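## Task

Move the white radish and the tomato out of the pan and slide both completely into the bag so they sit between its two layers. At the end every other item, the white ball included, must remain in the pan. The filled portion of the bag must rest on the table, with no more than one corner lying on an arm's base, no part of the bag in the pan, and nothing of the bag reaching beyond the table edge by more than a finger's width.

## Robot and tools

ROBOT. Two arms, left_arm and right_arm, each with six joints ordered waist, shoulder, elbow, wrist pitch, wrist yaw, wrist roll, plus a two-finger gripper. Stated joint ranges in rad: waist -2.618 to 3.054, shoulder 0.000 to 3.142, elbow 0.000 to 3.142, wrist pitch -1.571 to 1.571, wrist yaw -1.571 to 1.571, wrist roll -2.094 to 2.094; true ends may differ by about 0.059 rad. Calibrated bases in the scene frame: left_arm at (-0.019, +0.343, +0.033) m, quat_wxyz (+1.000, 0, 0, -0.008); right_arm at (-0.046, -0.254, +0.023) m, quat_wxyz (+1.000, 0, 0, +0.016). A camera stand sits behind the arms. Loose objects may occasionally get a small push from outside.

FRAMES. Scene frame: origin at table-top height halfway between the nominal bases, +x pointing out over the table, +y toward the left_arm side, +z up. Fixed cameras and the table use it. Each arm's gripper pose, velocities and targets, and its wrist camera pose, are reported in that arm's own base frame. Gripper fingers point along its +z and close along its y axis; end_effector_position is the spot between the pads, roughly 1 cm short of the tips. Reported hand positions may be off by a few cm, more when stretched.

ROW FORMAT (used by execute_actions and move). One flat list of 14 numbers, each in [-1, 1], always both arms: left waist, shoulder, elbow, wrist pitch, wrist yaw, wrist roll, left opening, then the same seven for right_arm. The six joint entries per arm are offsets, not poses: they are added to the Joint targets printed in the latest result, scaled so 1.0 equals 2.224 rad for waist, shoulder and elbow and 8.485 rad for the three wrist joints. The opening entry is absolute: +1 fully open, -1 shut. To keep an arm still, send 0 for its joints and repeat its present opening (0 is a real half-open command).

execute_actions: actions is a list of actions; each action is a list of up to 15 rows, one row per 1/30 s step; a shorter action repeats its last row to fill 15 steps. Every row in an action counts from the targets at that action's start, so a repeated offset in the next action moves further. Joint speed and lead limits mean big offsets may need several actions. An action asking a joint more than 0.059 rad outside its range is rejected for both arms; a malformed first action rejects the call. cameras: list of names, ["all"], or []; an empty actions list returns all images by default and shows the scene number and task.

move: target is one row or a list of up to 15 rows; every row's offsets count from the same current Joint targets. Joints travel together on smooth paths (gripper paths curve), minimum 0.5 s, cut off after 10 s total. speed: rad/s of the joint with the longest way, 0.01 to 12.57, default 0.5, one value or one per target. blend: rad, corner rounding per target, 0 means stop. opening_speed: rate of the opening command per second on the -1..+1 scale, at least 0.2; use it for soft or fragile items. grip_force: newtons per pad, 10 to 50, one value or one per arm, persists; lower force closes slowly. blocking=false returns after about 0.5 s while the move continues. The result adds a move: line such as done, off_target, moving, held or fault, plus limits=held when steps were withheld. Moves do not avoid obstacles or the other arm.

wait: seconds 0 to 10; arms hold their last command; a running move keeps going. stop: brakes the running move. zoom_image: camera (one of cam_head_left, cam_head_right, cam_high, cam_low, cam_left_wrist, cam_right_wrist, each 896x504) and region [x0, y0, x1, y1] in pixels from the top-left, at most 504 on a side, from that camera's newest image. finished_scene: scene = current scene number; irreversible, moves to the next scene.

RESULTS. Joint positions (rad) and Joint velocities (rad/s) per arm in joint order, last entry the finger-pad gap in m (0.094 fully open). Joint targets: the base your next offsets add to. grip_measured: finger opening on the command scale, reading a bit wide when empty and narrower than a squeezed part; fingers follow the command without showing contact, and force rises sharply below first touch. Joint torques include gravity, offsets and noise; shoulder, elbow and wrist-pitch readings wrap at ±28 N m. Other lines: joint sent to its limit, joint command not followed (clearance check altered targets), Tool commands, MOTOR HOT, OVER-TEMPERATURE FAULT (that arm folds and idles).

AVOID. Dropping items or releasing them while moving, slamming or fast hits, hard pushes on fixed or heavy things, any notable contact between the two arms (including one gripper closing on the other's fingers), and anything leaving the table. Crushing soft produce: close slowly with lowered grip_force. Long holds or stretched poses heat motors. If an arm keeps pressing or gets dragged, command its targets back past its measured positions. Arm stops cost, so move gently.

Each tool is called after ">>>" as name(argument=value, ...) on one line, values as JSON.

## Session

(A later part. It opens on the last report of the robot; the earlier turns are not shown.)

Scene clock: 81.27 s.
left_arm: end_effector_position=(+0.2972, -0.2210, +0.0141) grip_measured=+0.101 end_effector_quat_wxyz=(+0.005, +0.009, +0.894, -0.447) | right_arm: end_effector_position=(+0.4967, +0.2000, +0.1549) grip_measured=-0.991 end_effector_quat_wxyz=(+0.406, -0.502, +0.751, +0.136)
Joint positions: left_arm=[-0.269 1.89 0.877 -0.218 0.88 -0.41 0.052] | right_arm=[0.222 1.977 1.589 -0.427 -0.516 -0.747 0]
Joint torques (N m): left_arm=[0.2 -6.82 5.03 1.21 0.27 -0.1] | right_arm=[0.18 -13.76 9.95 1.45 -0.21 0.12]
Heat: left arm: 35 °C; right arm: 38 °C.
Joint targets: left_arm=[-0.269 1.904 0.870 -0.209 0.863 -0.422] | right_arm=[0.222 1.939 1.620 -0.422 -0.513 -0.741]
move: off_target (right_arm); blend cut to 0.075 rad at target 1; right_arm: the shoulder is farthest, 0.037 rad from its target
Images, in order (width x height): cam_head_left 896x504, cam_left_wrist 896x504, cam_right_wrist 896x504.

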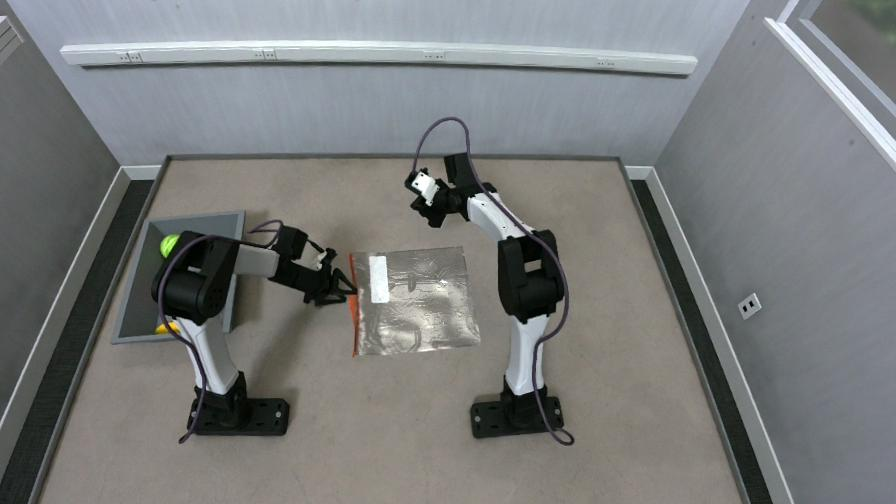

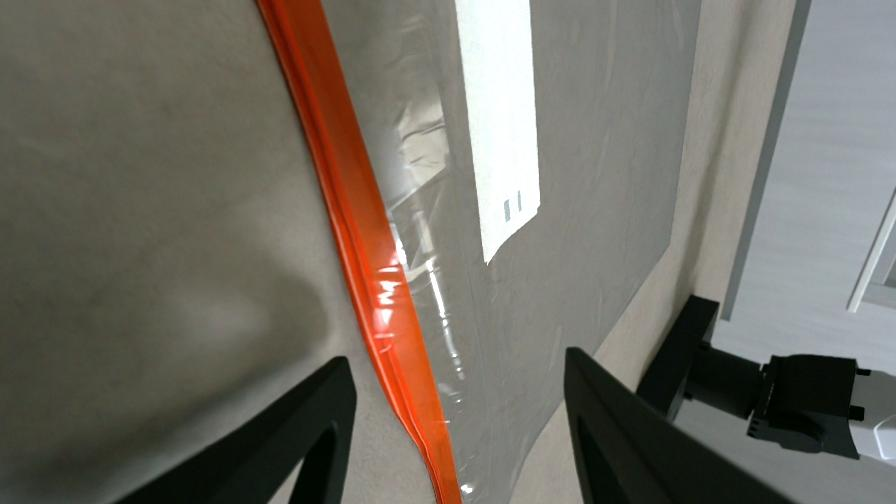

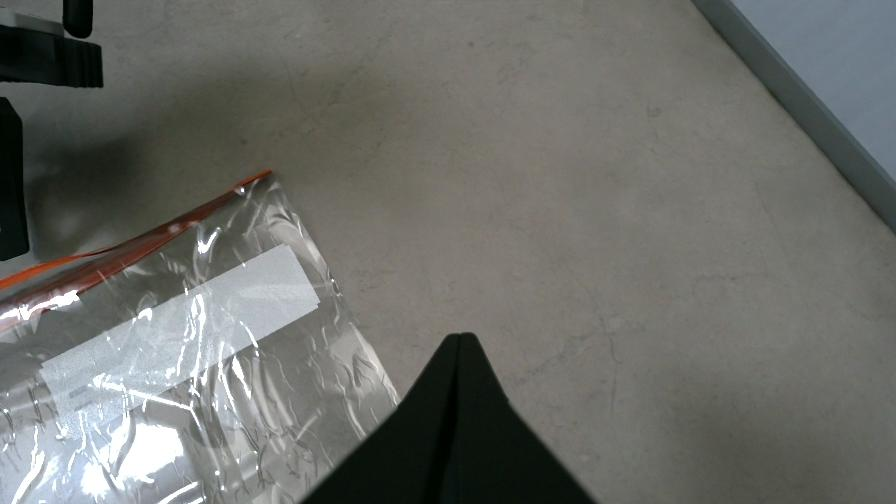

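>>> move(target=[0.0241,0.0108,-0.0225,0.0016,0.0019,0.0095,0.1,0,0,0,0,0,0,0], speed=0.15, cameras=["cam_head_left","cam_left_wrist"])

>>> zoom_image(camera="cam_left_wrist", region=[200, 100, 550, 450])

>>> zoom_image(camera="cam_head_left", region=[310, 250, 390, 350])

Scene clock: 83.60 s.
left_arm: end_effector_position=(+0.2928, -0.2059, +0.0024) grip_measured=+0.101 end_effector_quat_wxyz=(+0.008, +0.006, +0.894, -0.449) | right_arm: end_effector_position=(+0.4967, +0.2000, +0.1549) grip_measured=-0.001 end_effector_quat_wxyz=(+0.406, -0.502, +0.751, +0.136)
Joint positions: left_arm=[-0.224 1.904 0.834 -0.199 0.894 -0.356 0.052] | right_arm=[0.222 1.977 1.589 -0.427 -0.516 -0.747 0.047]
Joint torques (N m): left_arm=[0.88 -5.9 4.04 1.05 0.31 0.12] | right_arm=[0.08 -13.75 10 1.45 -0.21 0.12]
Heat: left arm: 35 °C; right arm: 39 °C.
Joint targets: left_arm=[-0.216 1.928 0.820 -0.196 0.879 -0.341] | right_arm=[0.222 1.939 1.620 -0.422 -0.513 -0.741]
move: off_target (right_arm); right_arm: the shoulder is farthest, 0.038 rad from its target
Images, in order (width x height): cam_head_left 896x504, cam_left_wrist 896x504.

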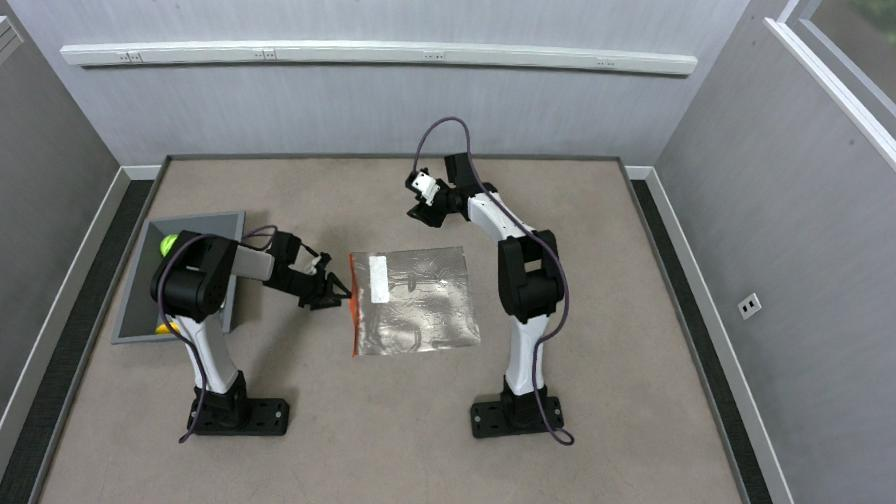

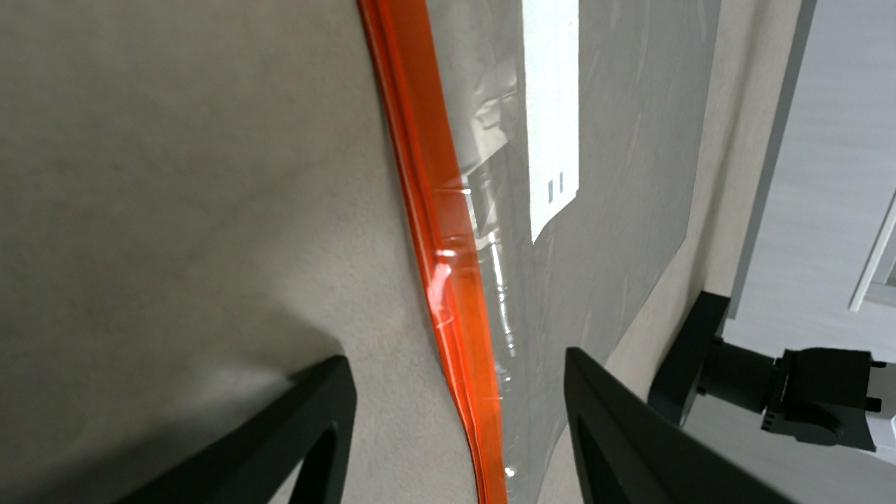

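Scaled by 1.440 from the camera's 896x504 image, which has a finer 1280x720 frame.

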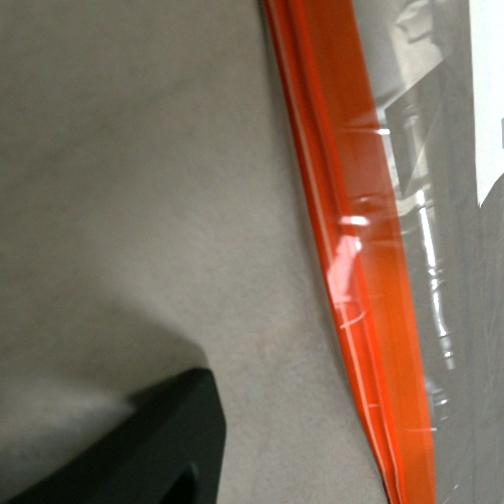

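Scaled by 5.040 from the camera's 896x504 image, which has a finer 1280x720 frame.

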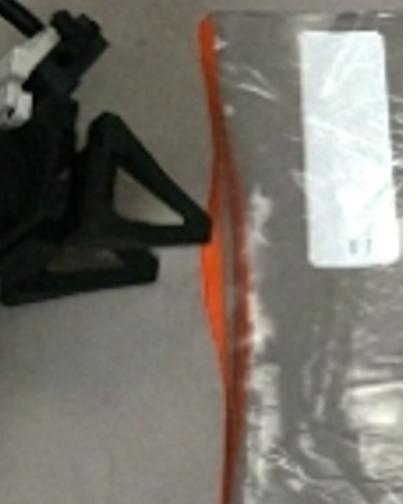

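>>> move(target=[-0.0645,0.0085,0.0027,0.0198,-0.0058,-0.0242,0.1,0,0,0,0,0,0,0], speed=0.1, cameras=["cam_head_left","cam_left_wrist","cam_right_wrist"])

>>> zoom_image(camera="cam_left_wrist", region=[200, 150, 550, 500])

>>> zoom_image(camera="cam_head_left", region=[310, 250, 390, 350])

Scene clock: 86.53 s.
left_arm: end_effector_position=(+0.2920, -0.2477, +0.0032) grip_measured=+0.101 end_effector_quat_wxyz=(+0.009, +0.012, +0.891, -0.454) | right_arm: end_effector_position=(+0.4967, +0.2000, +0.1549) grip_measured=-0.001 end_effector_quat_wxyz=(+0.406, -0.502, +0.751, +0.136)
Joint positions: left_arm=[-0.352 1.923 0.834 -0.032 0.861 -0.535 0.052] | right_arm=[0.222 1.977 1.589 -0.427 -0.516 -0.747 0.047]
Joint torques (N m): left_arm=[-0.38 -6.23 4.75 1.35 0.11 -0.11] | right_arm=[0.08 -13.75 9.98 1.45 -0.21 0.12]
Heat: left arm: 34 °C; right arm: 40 °C.
Joint targets: left_arm=[-0.359 1.947 0.826 -0.028 0.830 -0.547] | right_arm=[0.222 1.939 1.620 -0.422 -0.513 -0.741]
move: off_target (right_arm); right_arm: the shoulder is farthest, 0.038 rad from its target
Images, in order (width x height): cam_head_left 896x504, cam_left_wrist 896x504, cam_right_wrist 896x504.

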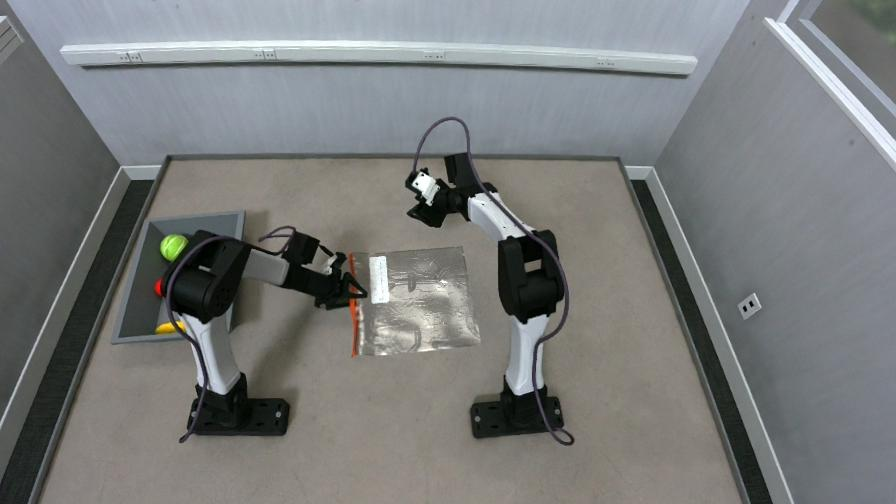

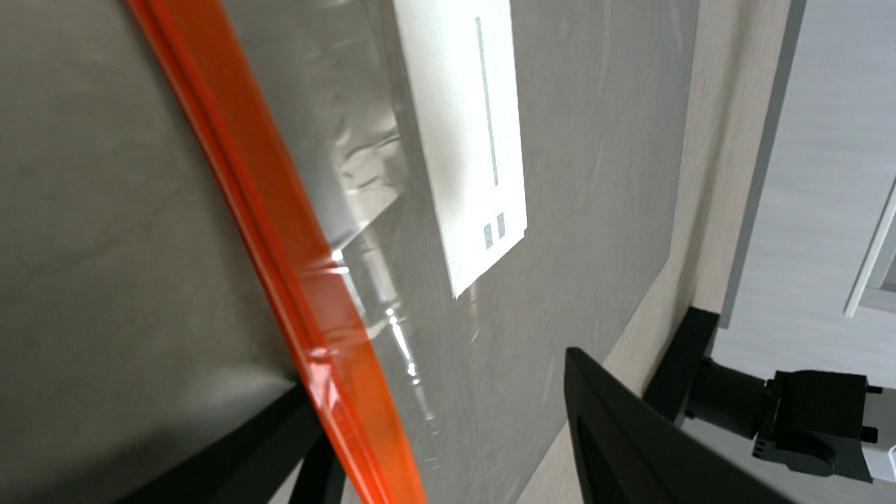

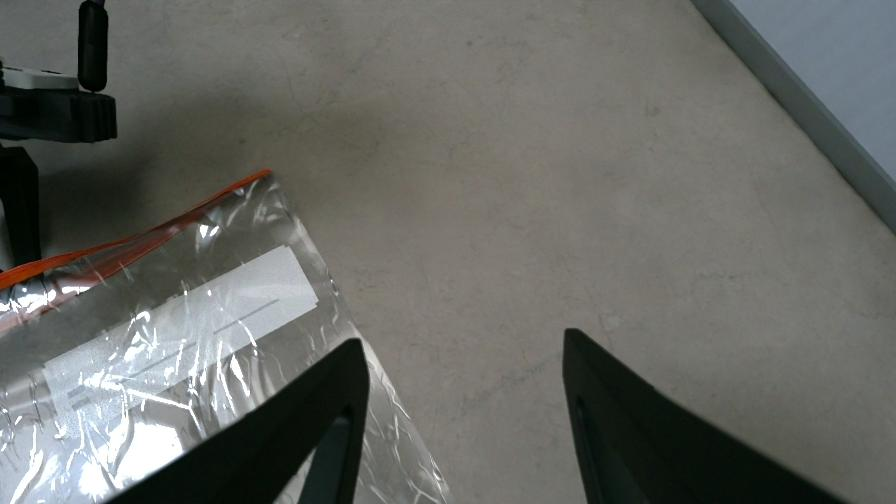

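Scaled by 1.440 from the camera's 896x504 image, which has a finer 1280x720 frame.

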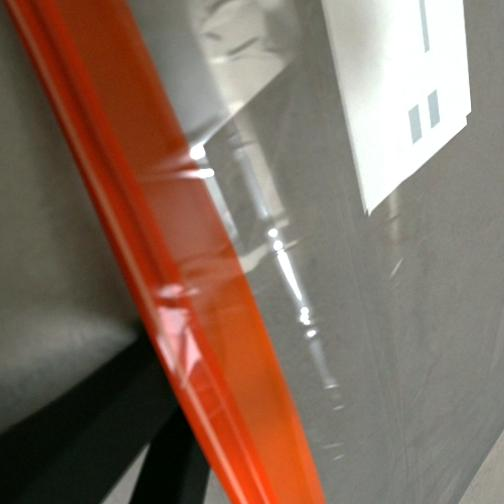

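Scaled by 5.040 from the camera's 896x504 image, which has a finer 1280x720 frame.

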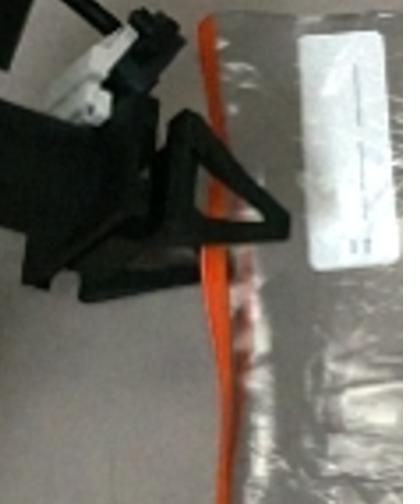

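>>> move(target=[0,0,0,0,0,0,-1,0,0,0,0,0,0,0], opening_speed=0.5, cameras=["cam_head_left","cam_left_wrist","cam_right_wrist"])

>>> zoom_image(camera="cam_left_wrist", region=[200, 150, 600, 500])

>>> zoom_image(camera="cam_head_left", region=[310, 250, 390, 350])

Scene clock: 89.17 s.
left_arm: end_effector_position=(+0.2928, -0.2463, -0.0001) grip_measured=-0.983 end_effector_quat_wxyz=(+0.010, +0.009, +0.894, -0.448) | right_arm: end_effector_position=(+0.4967, +0.2000, +0.1549) grip_measured=-0.001 end_effector_quat_wxyz=(+0.406, -0.502, +0.751, +0.136)
Joint positions: left_arm=[-0.352 1.928 0.834 -0.031 0.847 -0.535 0.001] | right_arm=[0.222 1.977 1.589 -0.427 -0.516 -0.747 0.047]
Joint torques (N m): left_arm=[-0.36 -6.65 4.67 1.33 0.24 -0.1] | right_arm=[0.08 -13.75 9.98 1.45 -0.21 0.12]
Heat: left arm: 34 °C; right arm: 41 °C.
Joint targets: left_arm=[-0.359 1.947 0.826 -0.028 0.830 -0.546] | right_arm=[0.222 1.939 1.620 -0.422 -0.513 -0.741]
move: off_target (right_arm); right_arm: the shoulder is farthest, 0.038 rad from its target
Images, in order (width x height): cam_head_left 896x504, cam_left_wrist 896x504, cam_right_wrist 896x504.

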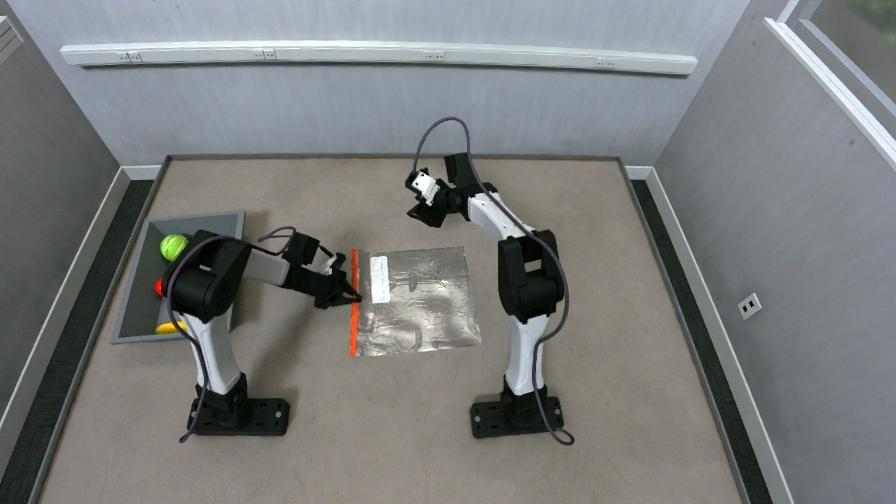

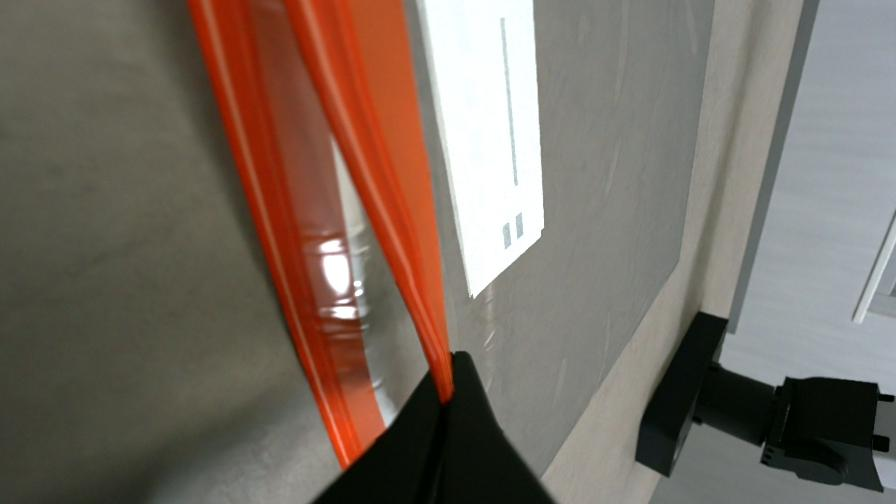

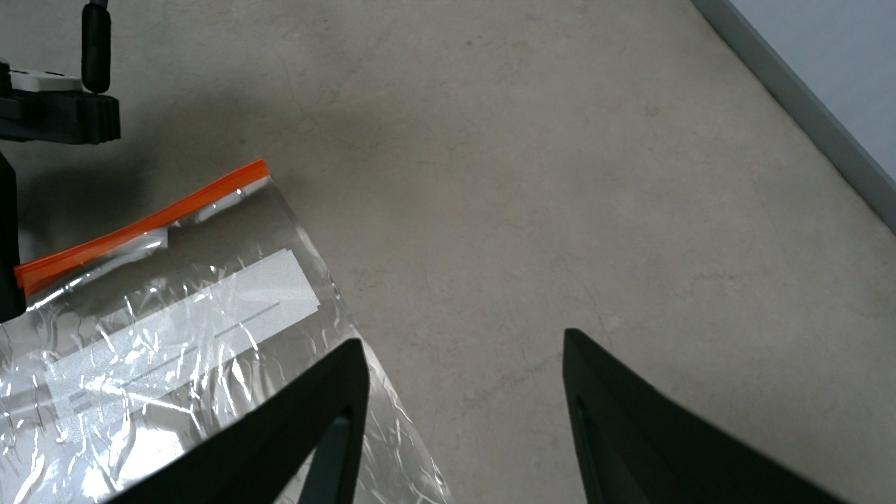

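Scaled by 1.260 from the camera's 896x504 image, which has a finer 1280x720 frame.

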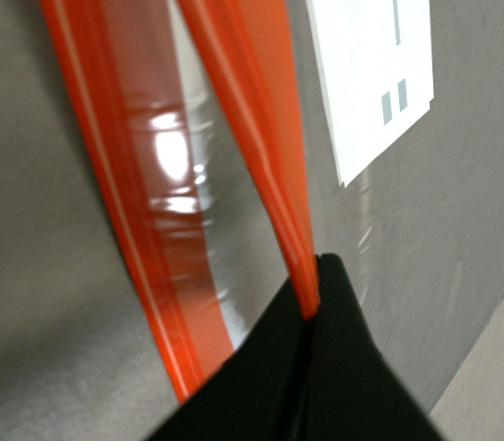

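Scaled by 5.040 from the camera's 896x504 image, which has a finer 1280x720 frame.

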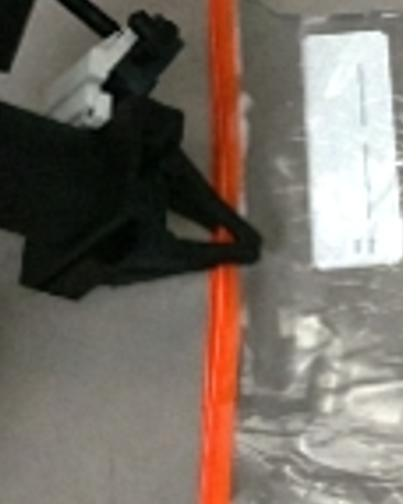

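>>> move(target=[-0.0266,-0.0956,0.0647,-0.0352,-0.0031,-0.0093,-1,0,0,0,0,0,0,0], speed=0.1, cameras=["all"])

Scene clock: 93.13 s.
left_arm: end_effector_position=(+0.2843, -0.2630, +0.0636) grip_measured=-0.983 end_effector_quat_wxyz=(-0.012, -0.001, +0.898, -0.439) | right_arm: end_effector_position=(+0.4967, +0.2000, +0.1549) grip_measured=-0.001 end_effector_quat_wxyz=(+0.406, -0.502, +0.751, +0.136)
Joint positions: left_arm=[-0.411 1.759 0.95 -0.312 0.821 -0.613 0.001] | right_arm=[0.222 1.977 1.589 -0.427 -0.516 -0.747 0.047]
Joint torques (N m): left_arm=[-0.29 -9.55 8.69 1.16 0.23 -0.1] | right_arm=[0.09 -13.74 9.96 1.45 -0.21 0.11]
Heat: left arm: 34 °C; right arm: 42 °C.
Joint targets: left_arm=[-0.418 1.734 0.970 -0.326 0.803 -0.626] | right_arm=[0.222 1.939 1.620 -0.422 -0.513 -0.741]
move: off_target (right_arm); right_arm: the shoulder is farthest, 0.038 rad from its target

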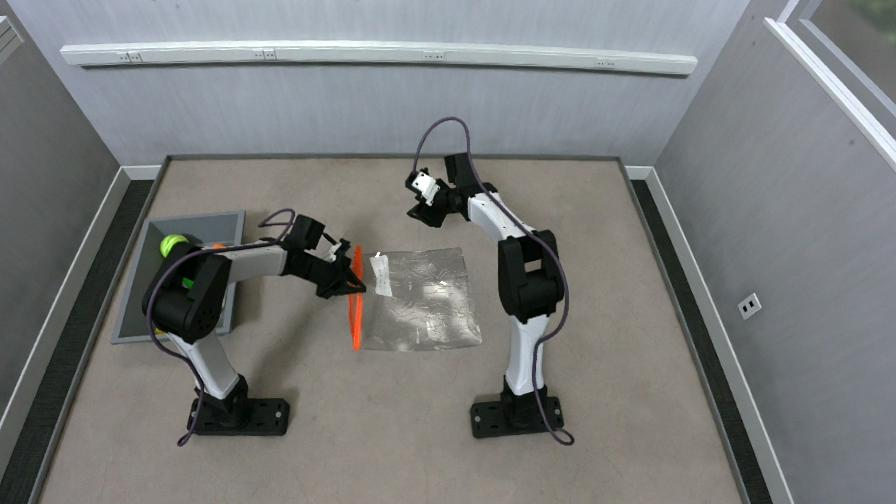

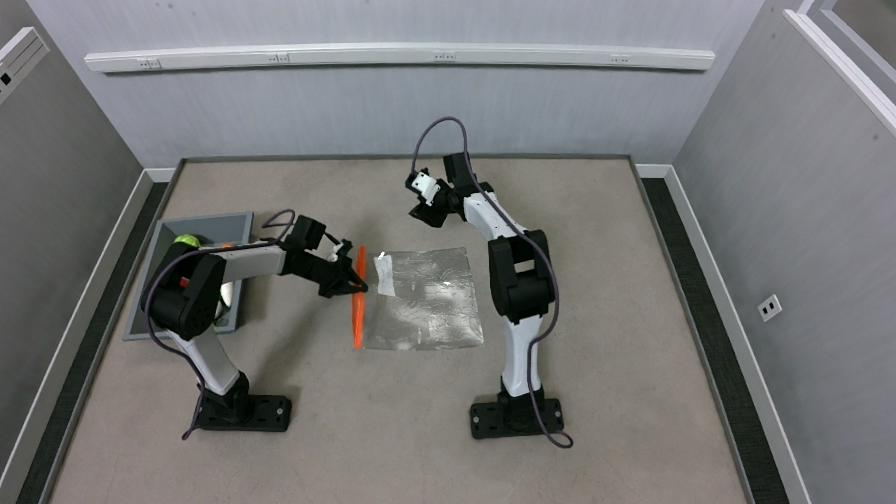

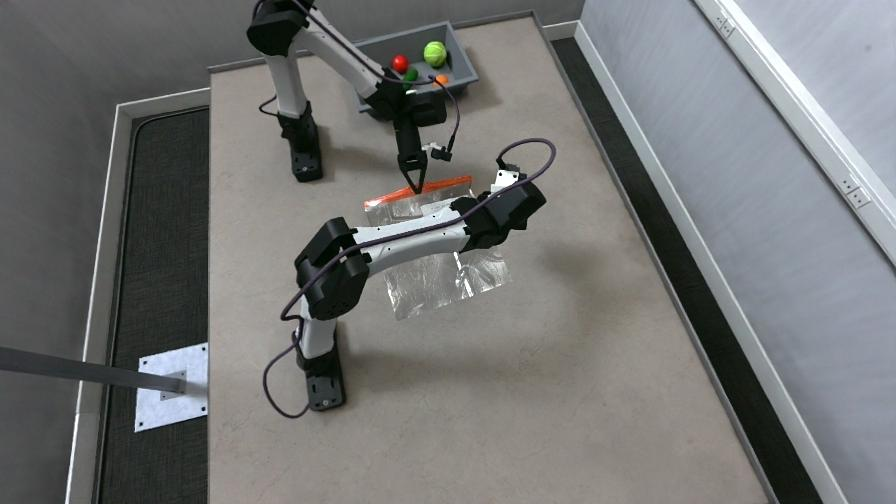

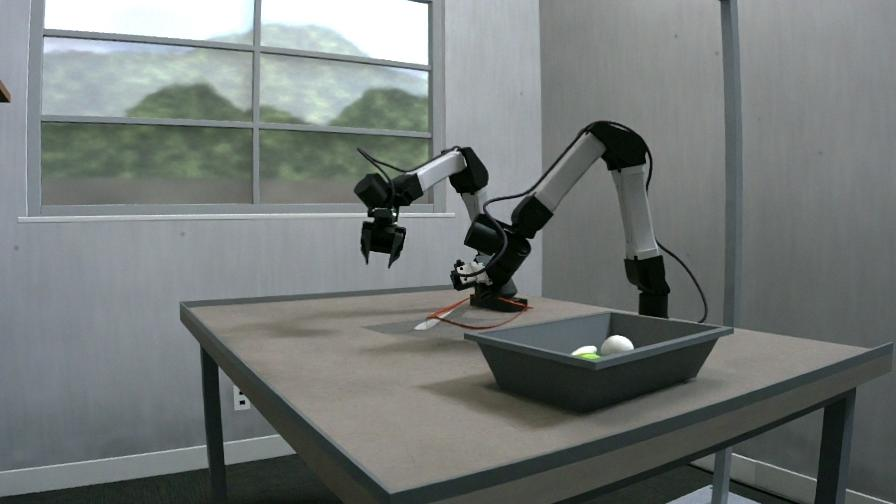

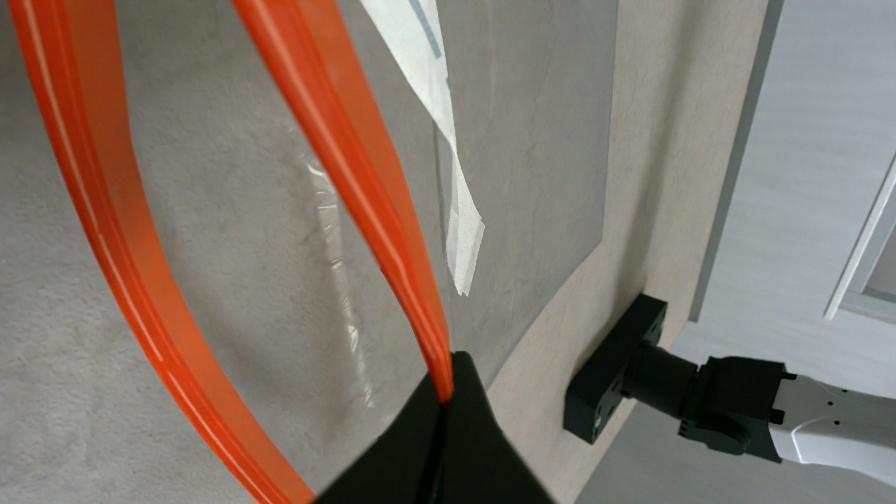

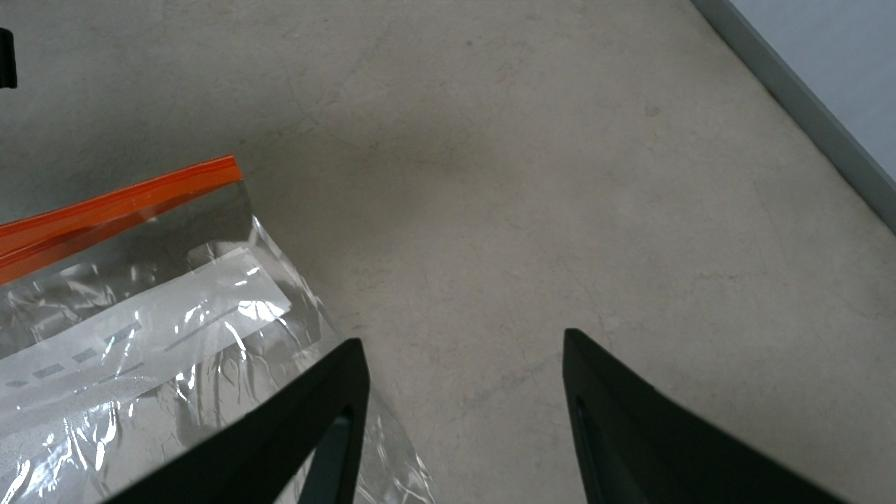

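>>> move(target=[0,0,0,0,0,0,-1,0.1238,-0.0559,-0.1118,-0.0362,-0.0085,-0.0211,0], speed=0.4, cameras=["cam_head_left","cam_high","cam_low","cam_left_wrist","cam_right_wrist"])

Scene clock: 95.63 s.
left_arm: end_effector_position=(+0.2842, -0.2629, +0.0635) grip_measured=-0.983 end_effector_quat_wxyz=(-0.013, -0.002, +0.898, -0.439) | right_arm: end_effector_position=(+0.3213, +0.2823, +0.0968) grip_measured=-0.001 end_effector_quat_wxyz=(-0.222, +0.650, -0.687, -0.237)
Joint positions: left_arm=[-0.411 1.759 0.95 -0.313 0.821 -0.613 0.001] | right_arm=[0.499 1.865 1.374 -0.727 -0.571 -0.912 0.047]
Joint torques (N m): left_arm=[-0.31 -9.62 8.69 1.15 0.23 -0.11] | right_arm=[-0.16 -13.24 6.16 0.8 -0.46 -0.04]
Heat: left arm: 34 °C; right arm: 43 °C.
Joint targets: left_arm=[-0.418 1.734 0.970 -0.326 0.804 -0.626] | right_arm=[0.498 1.815 1.371 -0.729 -0.585 -0.920]
move: off_target (right_arm); right_arm: the shoulder is farthest, 0.051 rad from its target
Images, in order (width x height): cam_head_left 896x504, cam_high 896x504, cam_low 896x504, cam_left_wrist 896x504, cam_right_wrist 896x504.

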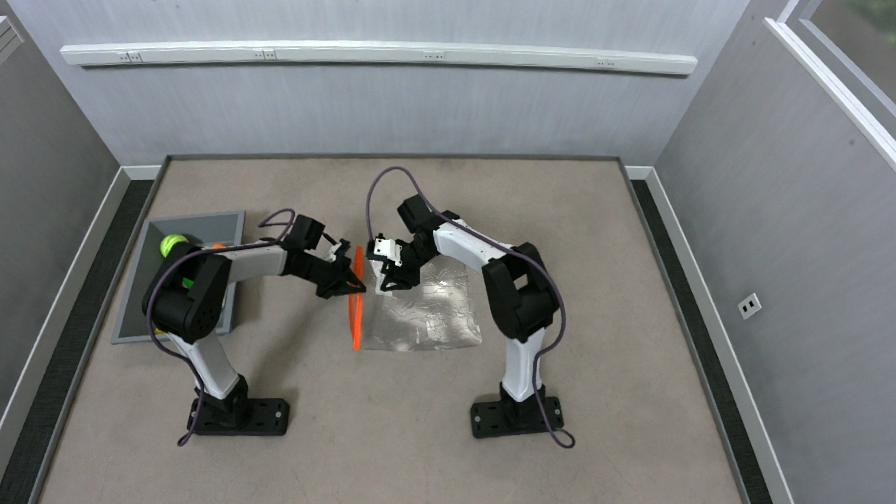

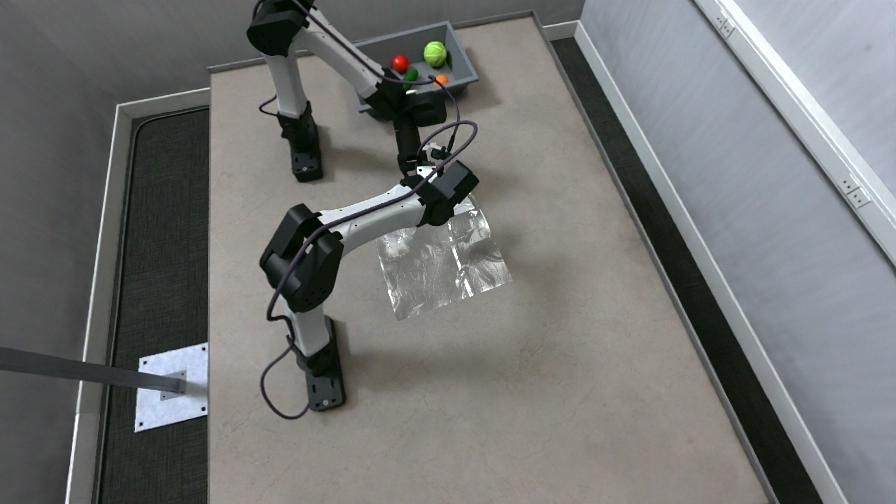

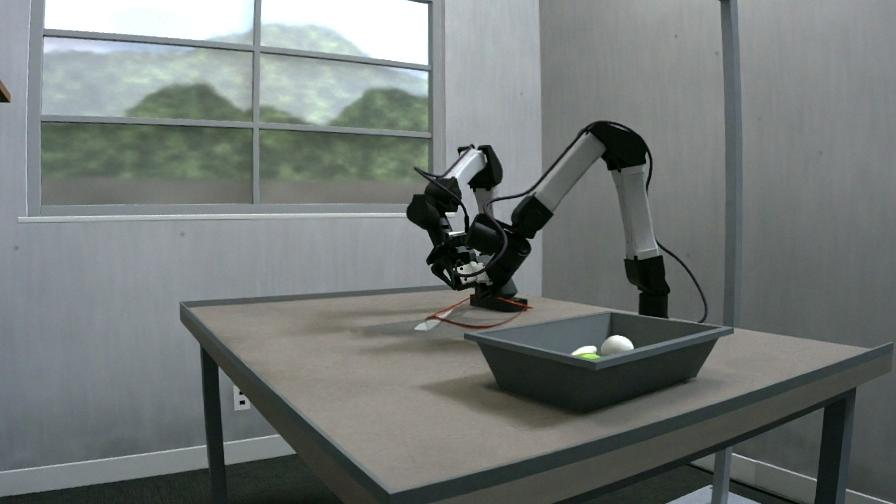

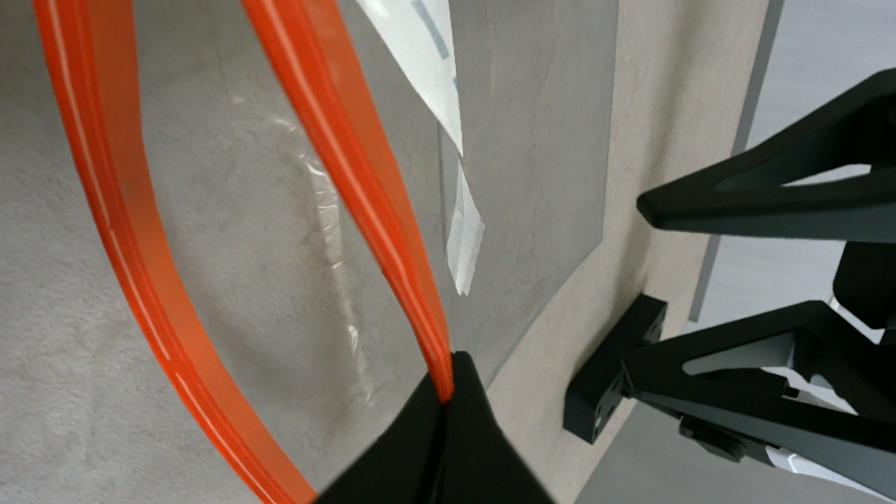

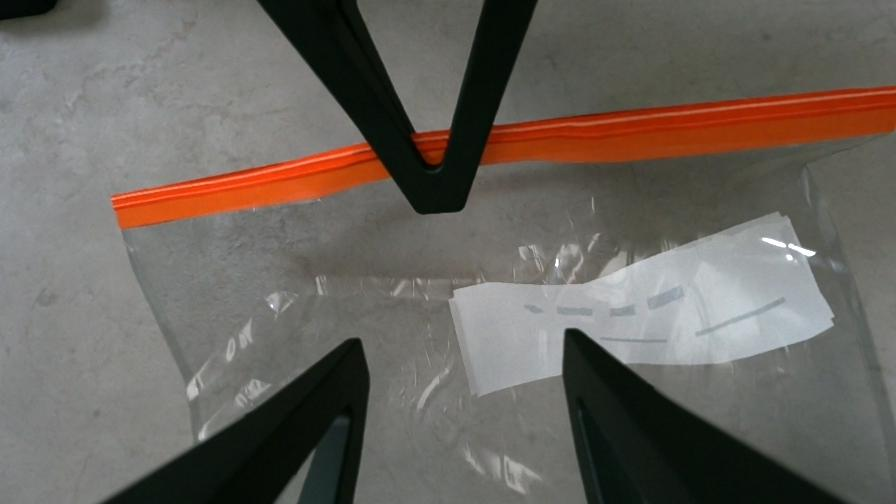

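>>> move(target=[0,0,0,0,0,0,-1,0.0053,0.0238,-0.0567,0.022,0.0005,0.0016,-0.2], speed=0.15, cameras=["cam_low","cam_left_wrist","cam_right_wrist"])

Scene clock: 98.70 s.
left_arm: end_effector_position=(+0.2842, -0.2629, +0.0635) grip_measured=-0.983 end_effector_quat_wxyz=(-0.013, -0.002, +0.898, -0.439) | right_arm: end_effector_position=(+0.3196, +0.2829, +0.0703) grip_measured=-0.199 end_effector_quat_wxyz=(-0.241, +0.654, -0.679, -0.232)
Joint positions: left_arm=[-0.411 1.759 0.95 -0.313 0.821 -0.613 0.001] | right_arm=[0.502 1.865 1.249 -0.558 -0.572 -0.913 0.038]
Joint torques (N m): left_arm=[-0.32 -9.57 8.73 1.16 0.22 -0.1] | right_arm=[0.75 -8.46 5.9 1.04 -0.41 0.11]
Heat: left arm: 35 °C; right arm: 43 °C.
Joint targets: left_arm=[-0.418 1.734 0.970 -0.326 0.804 -0.626] | right_arm=[0.509 1.868 1.245 -0.543 -0.580 -0.907]
move: done
Images, in order (width x height): cam_low 896x504, cam_left_wrist 896x504, cam_right_wrist 896x504.

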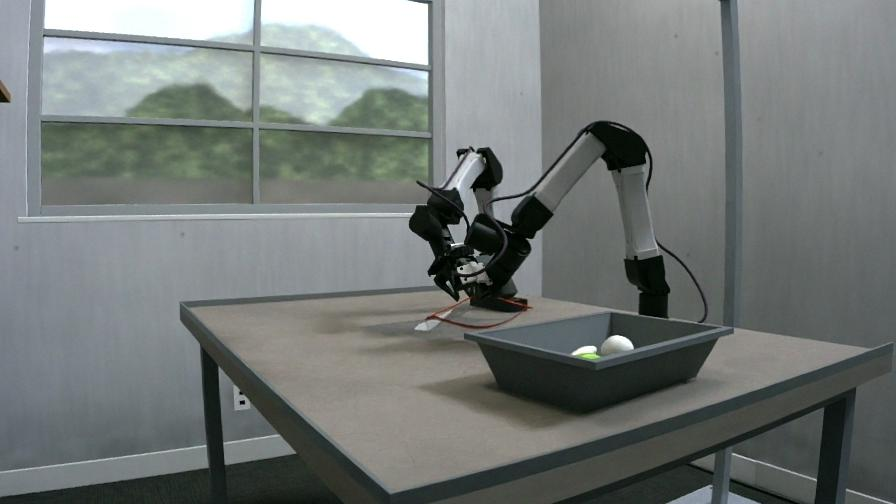

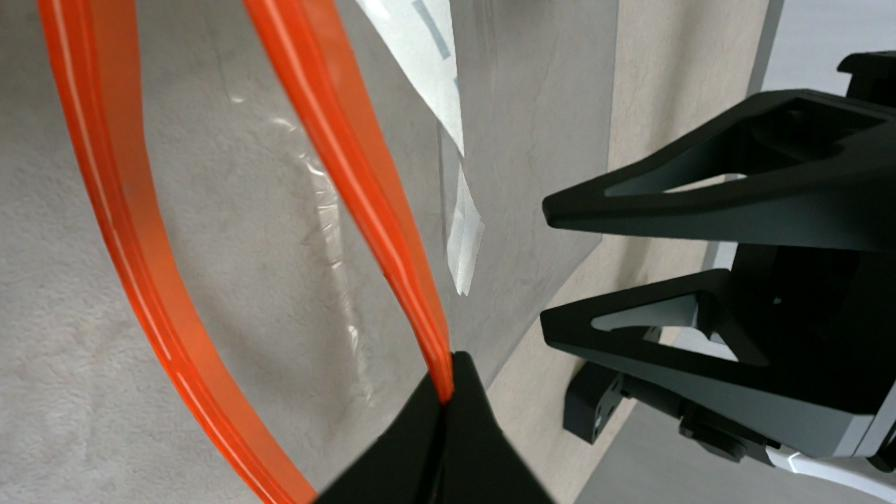

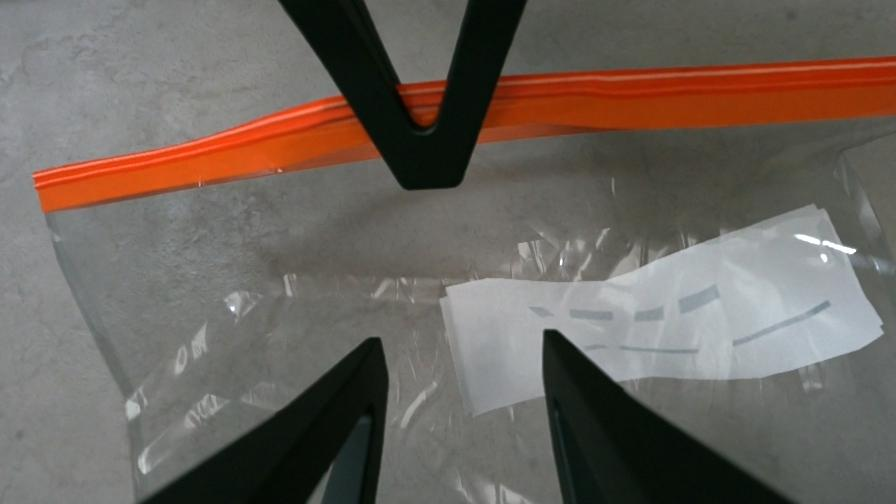

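>>> move(target=[0,0,0,0,0,0,-1,0.0128,0.0256,-0.0184,0.0127,0,0.0035,-0.2], speed=0.1, cameras=["cam_low","cam_left_wrist","cam_right_wrist"])

Scene clock: 101.00 s.
left_arm: end_effector_position=(+0.2842, -0.2629, +0.0635) grip_measured=-0.983 end_effector_quat_wxyz=(-0.013, -0.002, +0.898, -0.439) | right_arm: end_effector_position=(+0.3170, +0.2958, +0.0486) grip_measured=-0.199 end_effector_quat_wxyz=(-0.244, +0.655, -0.675, -0.237)
Joint positions: left_arm=[-0.411 1.759 0.95 -0.313 0.821 -0.613 0.001] | right_arm=[0.532 1.911 1.208 -0.451 -0.572 -0.885 0.038]
Joint torques (N m): left_arm=[-0.34 -9.58 8.69 1.15 0.22 -0.11] | right_arm=[0.64 -7.69 5.75 1.05 -0.4 0.12]
Heat: left arm: 35 °C; right arm: 43 °C.
Joint targets: left_arm=[-0.418 1.734 0.970 -0.326 0.804 -0.626] | right_arm=[0.538 1.925 1.205 -0.435 -0.580 -0.877]
move: done
Images, in order (width x height): cam_low 896x504, cam_left_wrist 896x504, cam_right_wrist 896x504.

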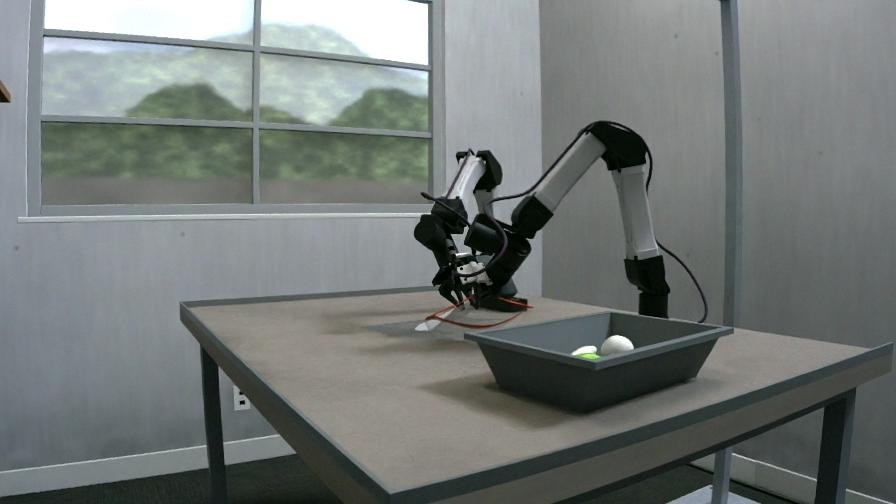

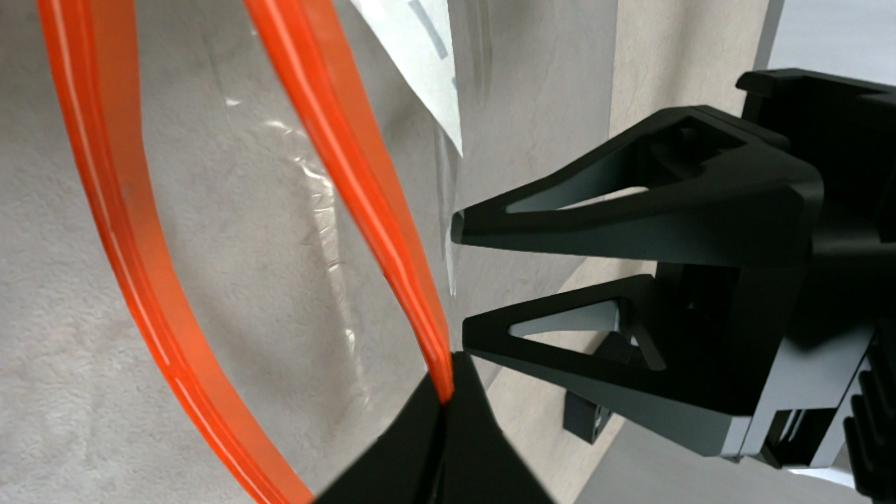

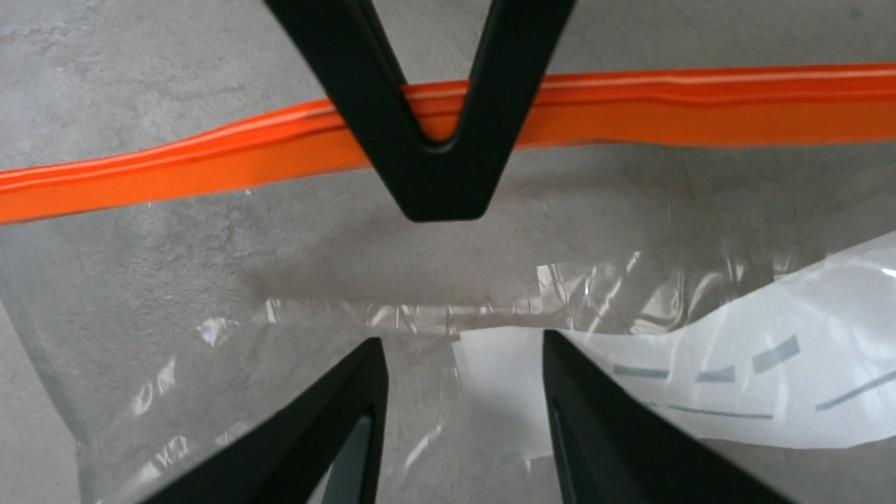

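>>> zoom_image(camera="cam_high", region=[340, 130, 500, 250])

>>> zoom_image(camera="cam_low", region=[380, 220, 560, 350])

This scene's latest camera images include none from cam_high. They are from: cam_low, cam_left_wrist, cam_right_wrist. cam_high's image comes with the result of a call that names it in "cameras".

Scaled by 2.800 from the camera's 896x504 image, which has a finer 1280x720 frame.

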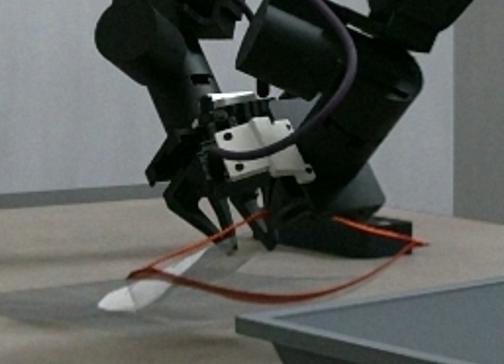

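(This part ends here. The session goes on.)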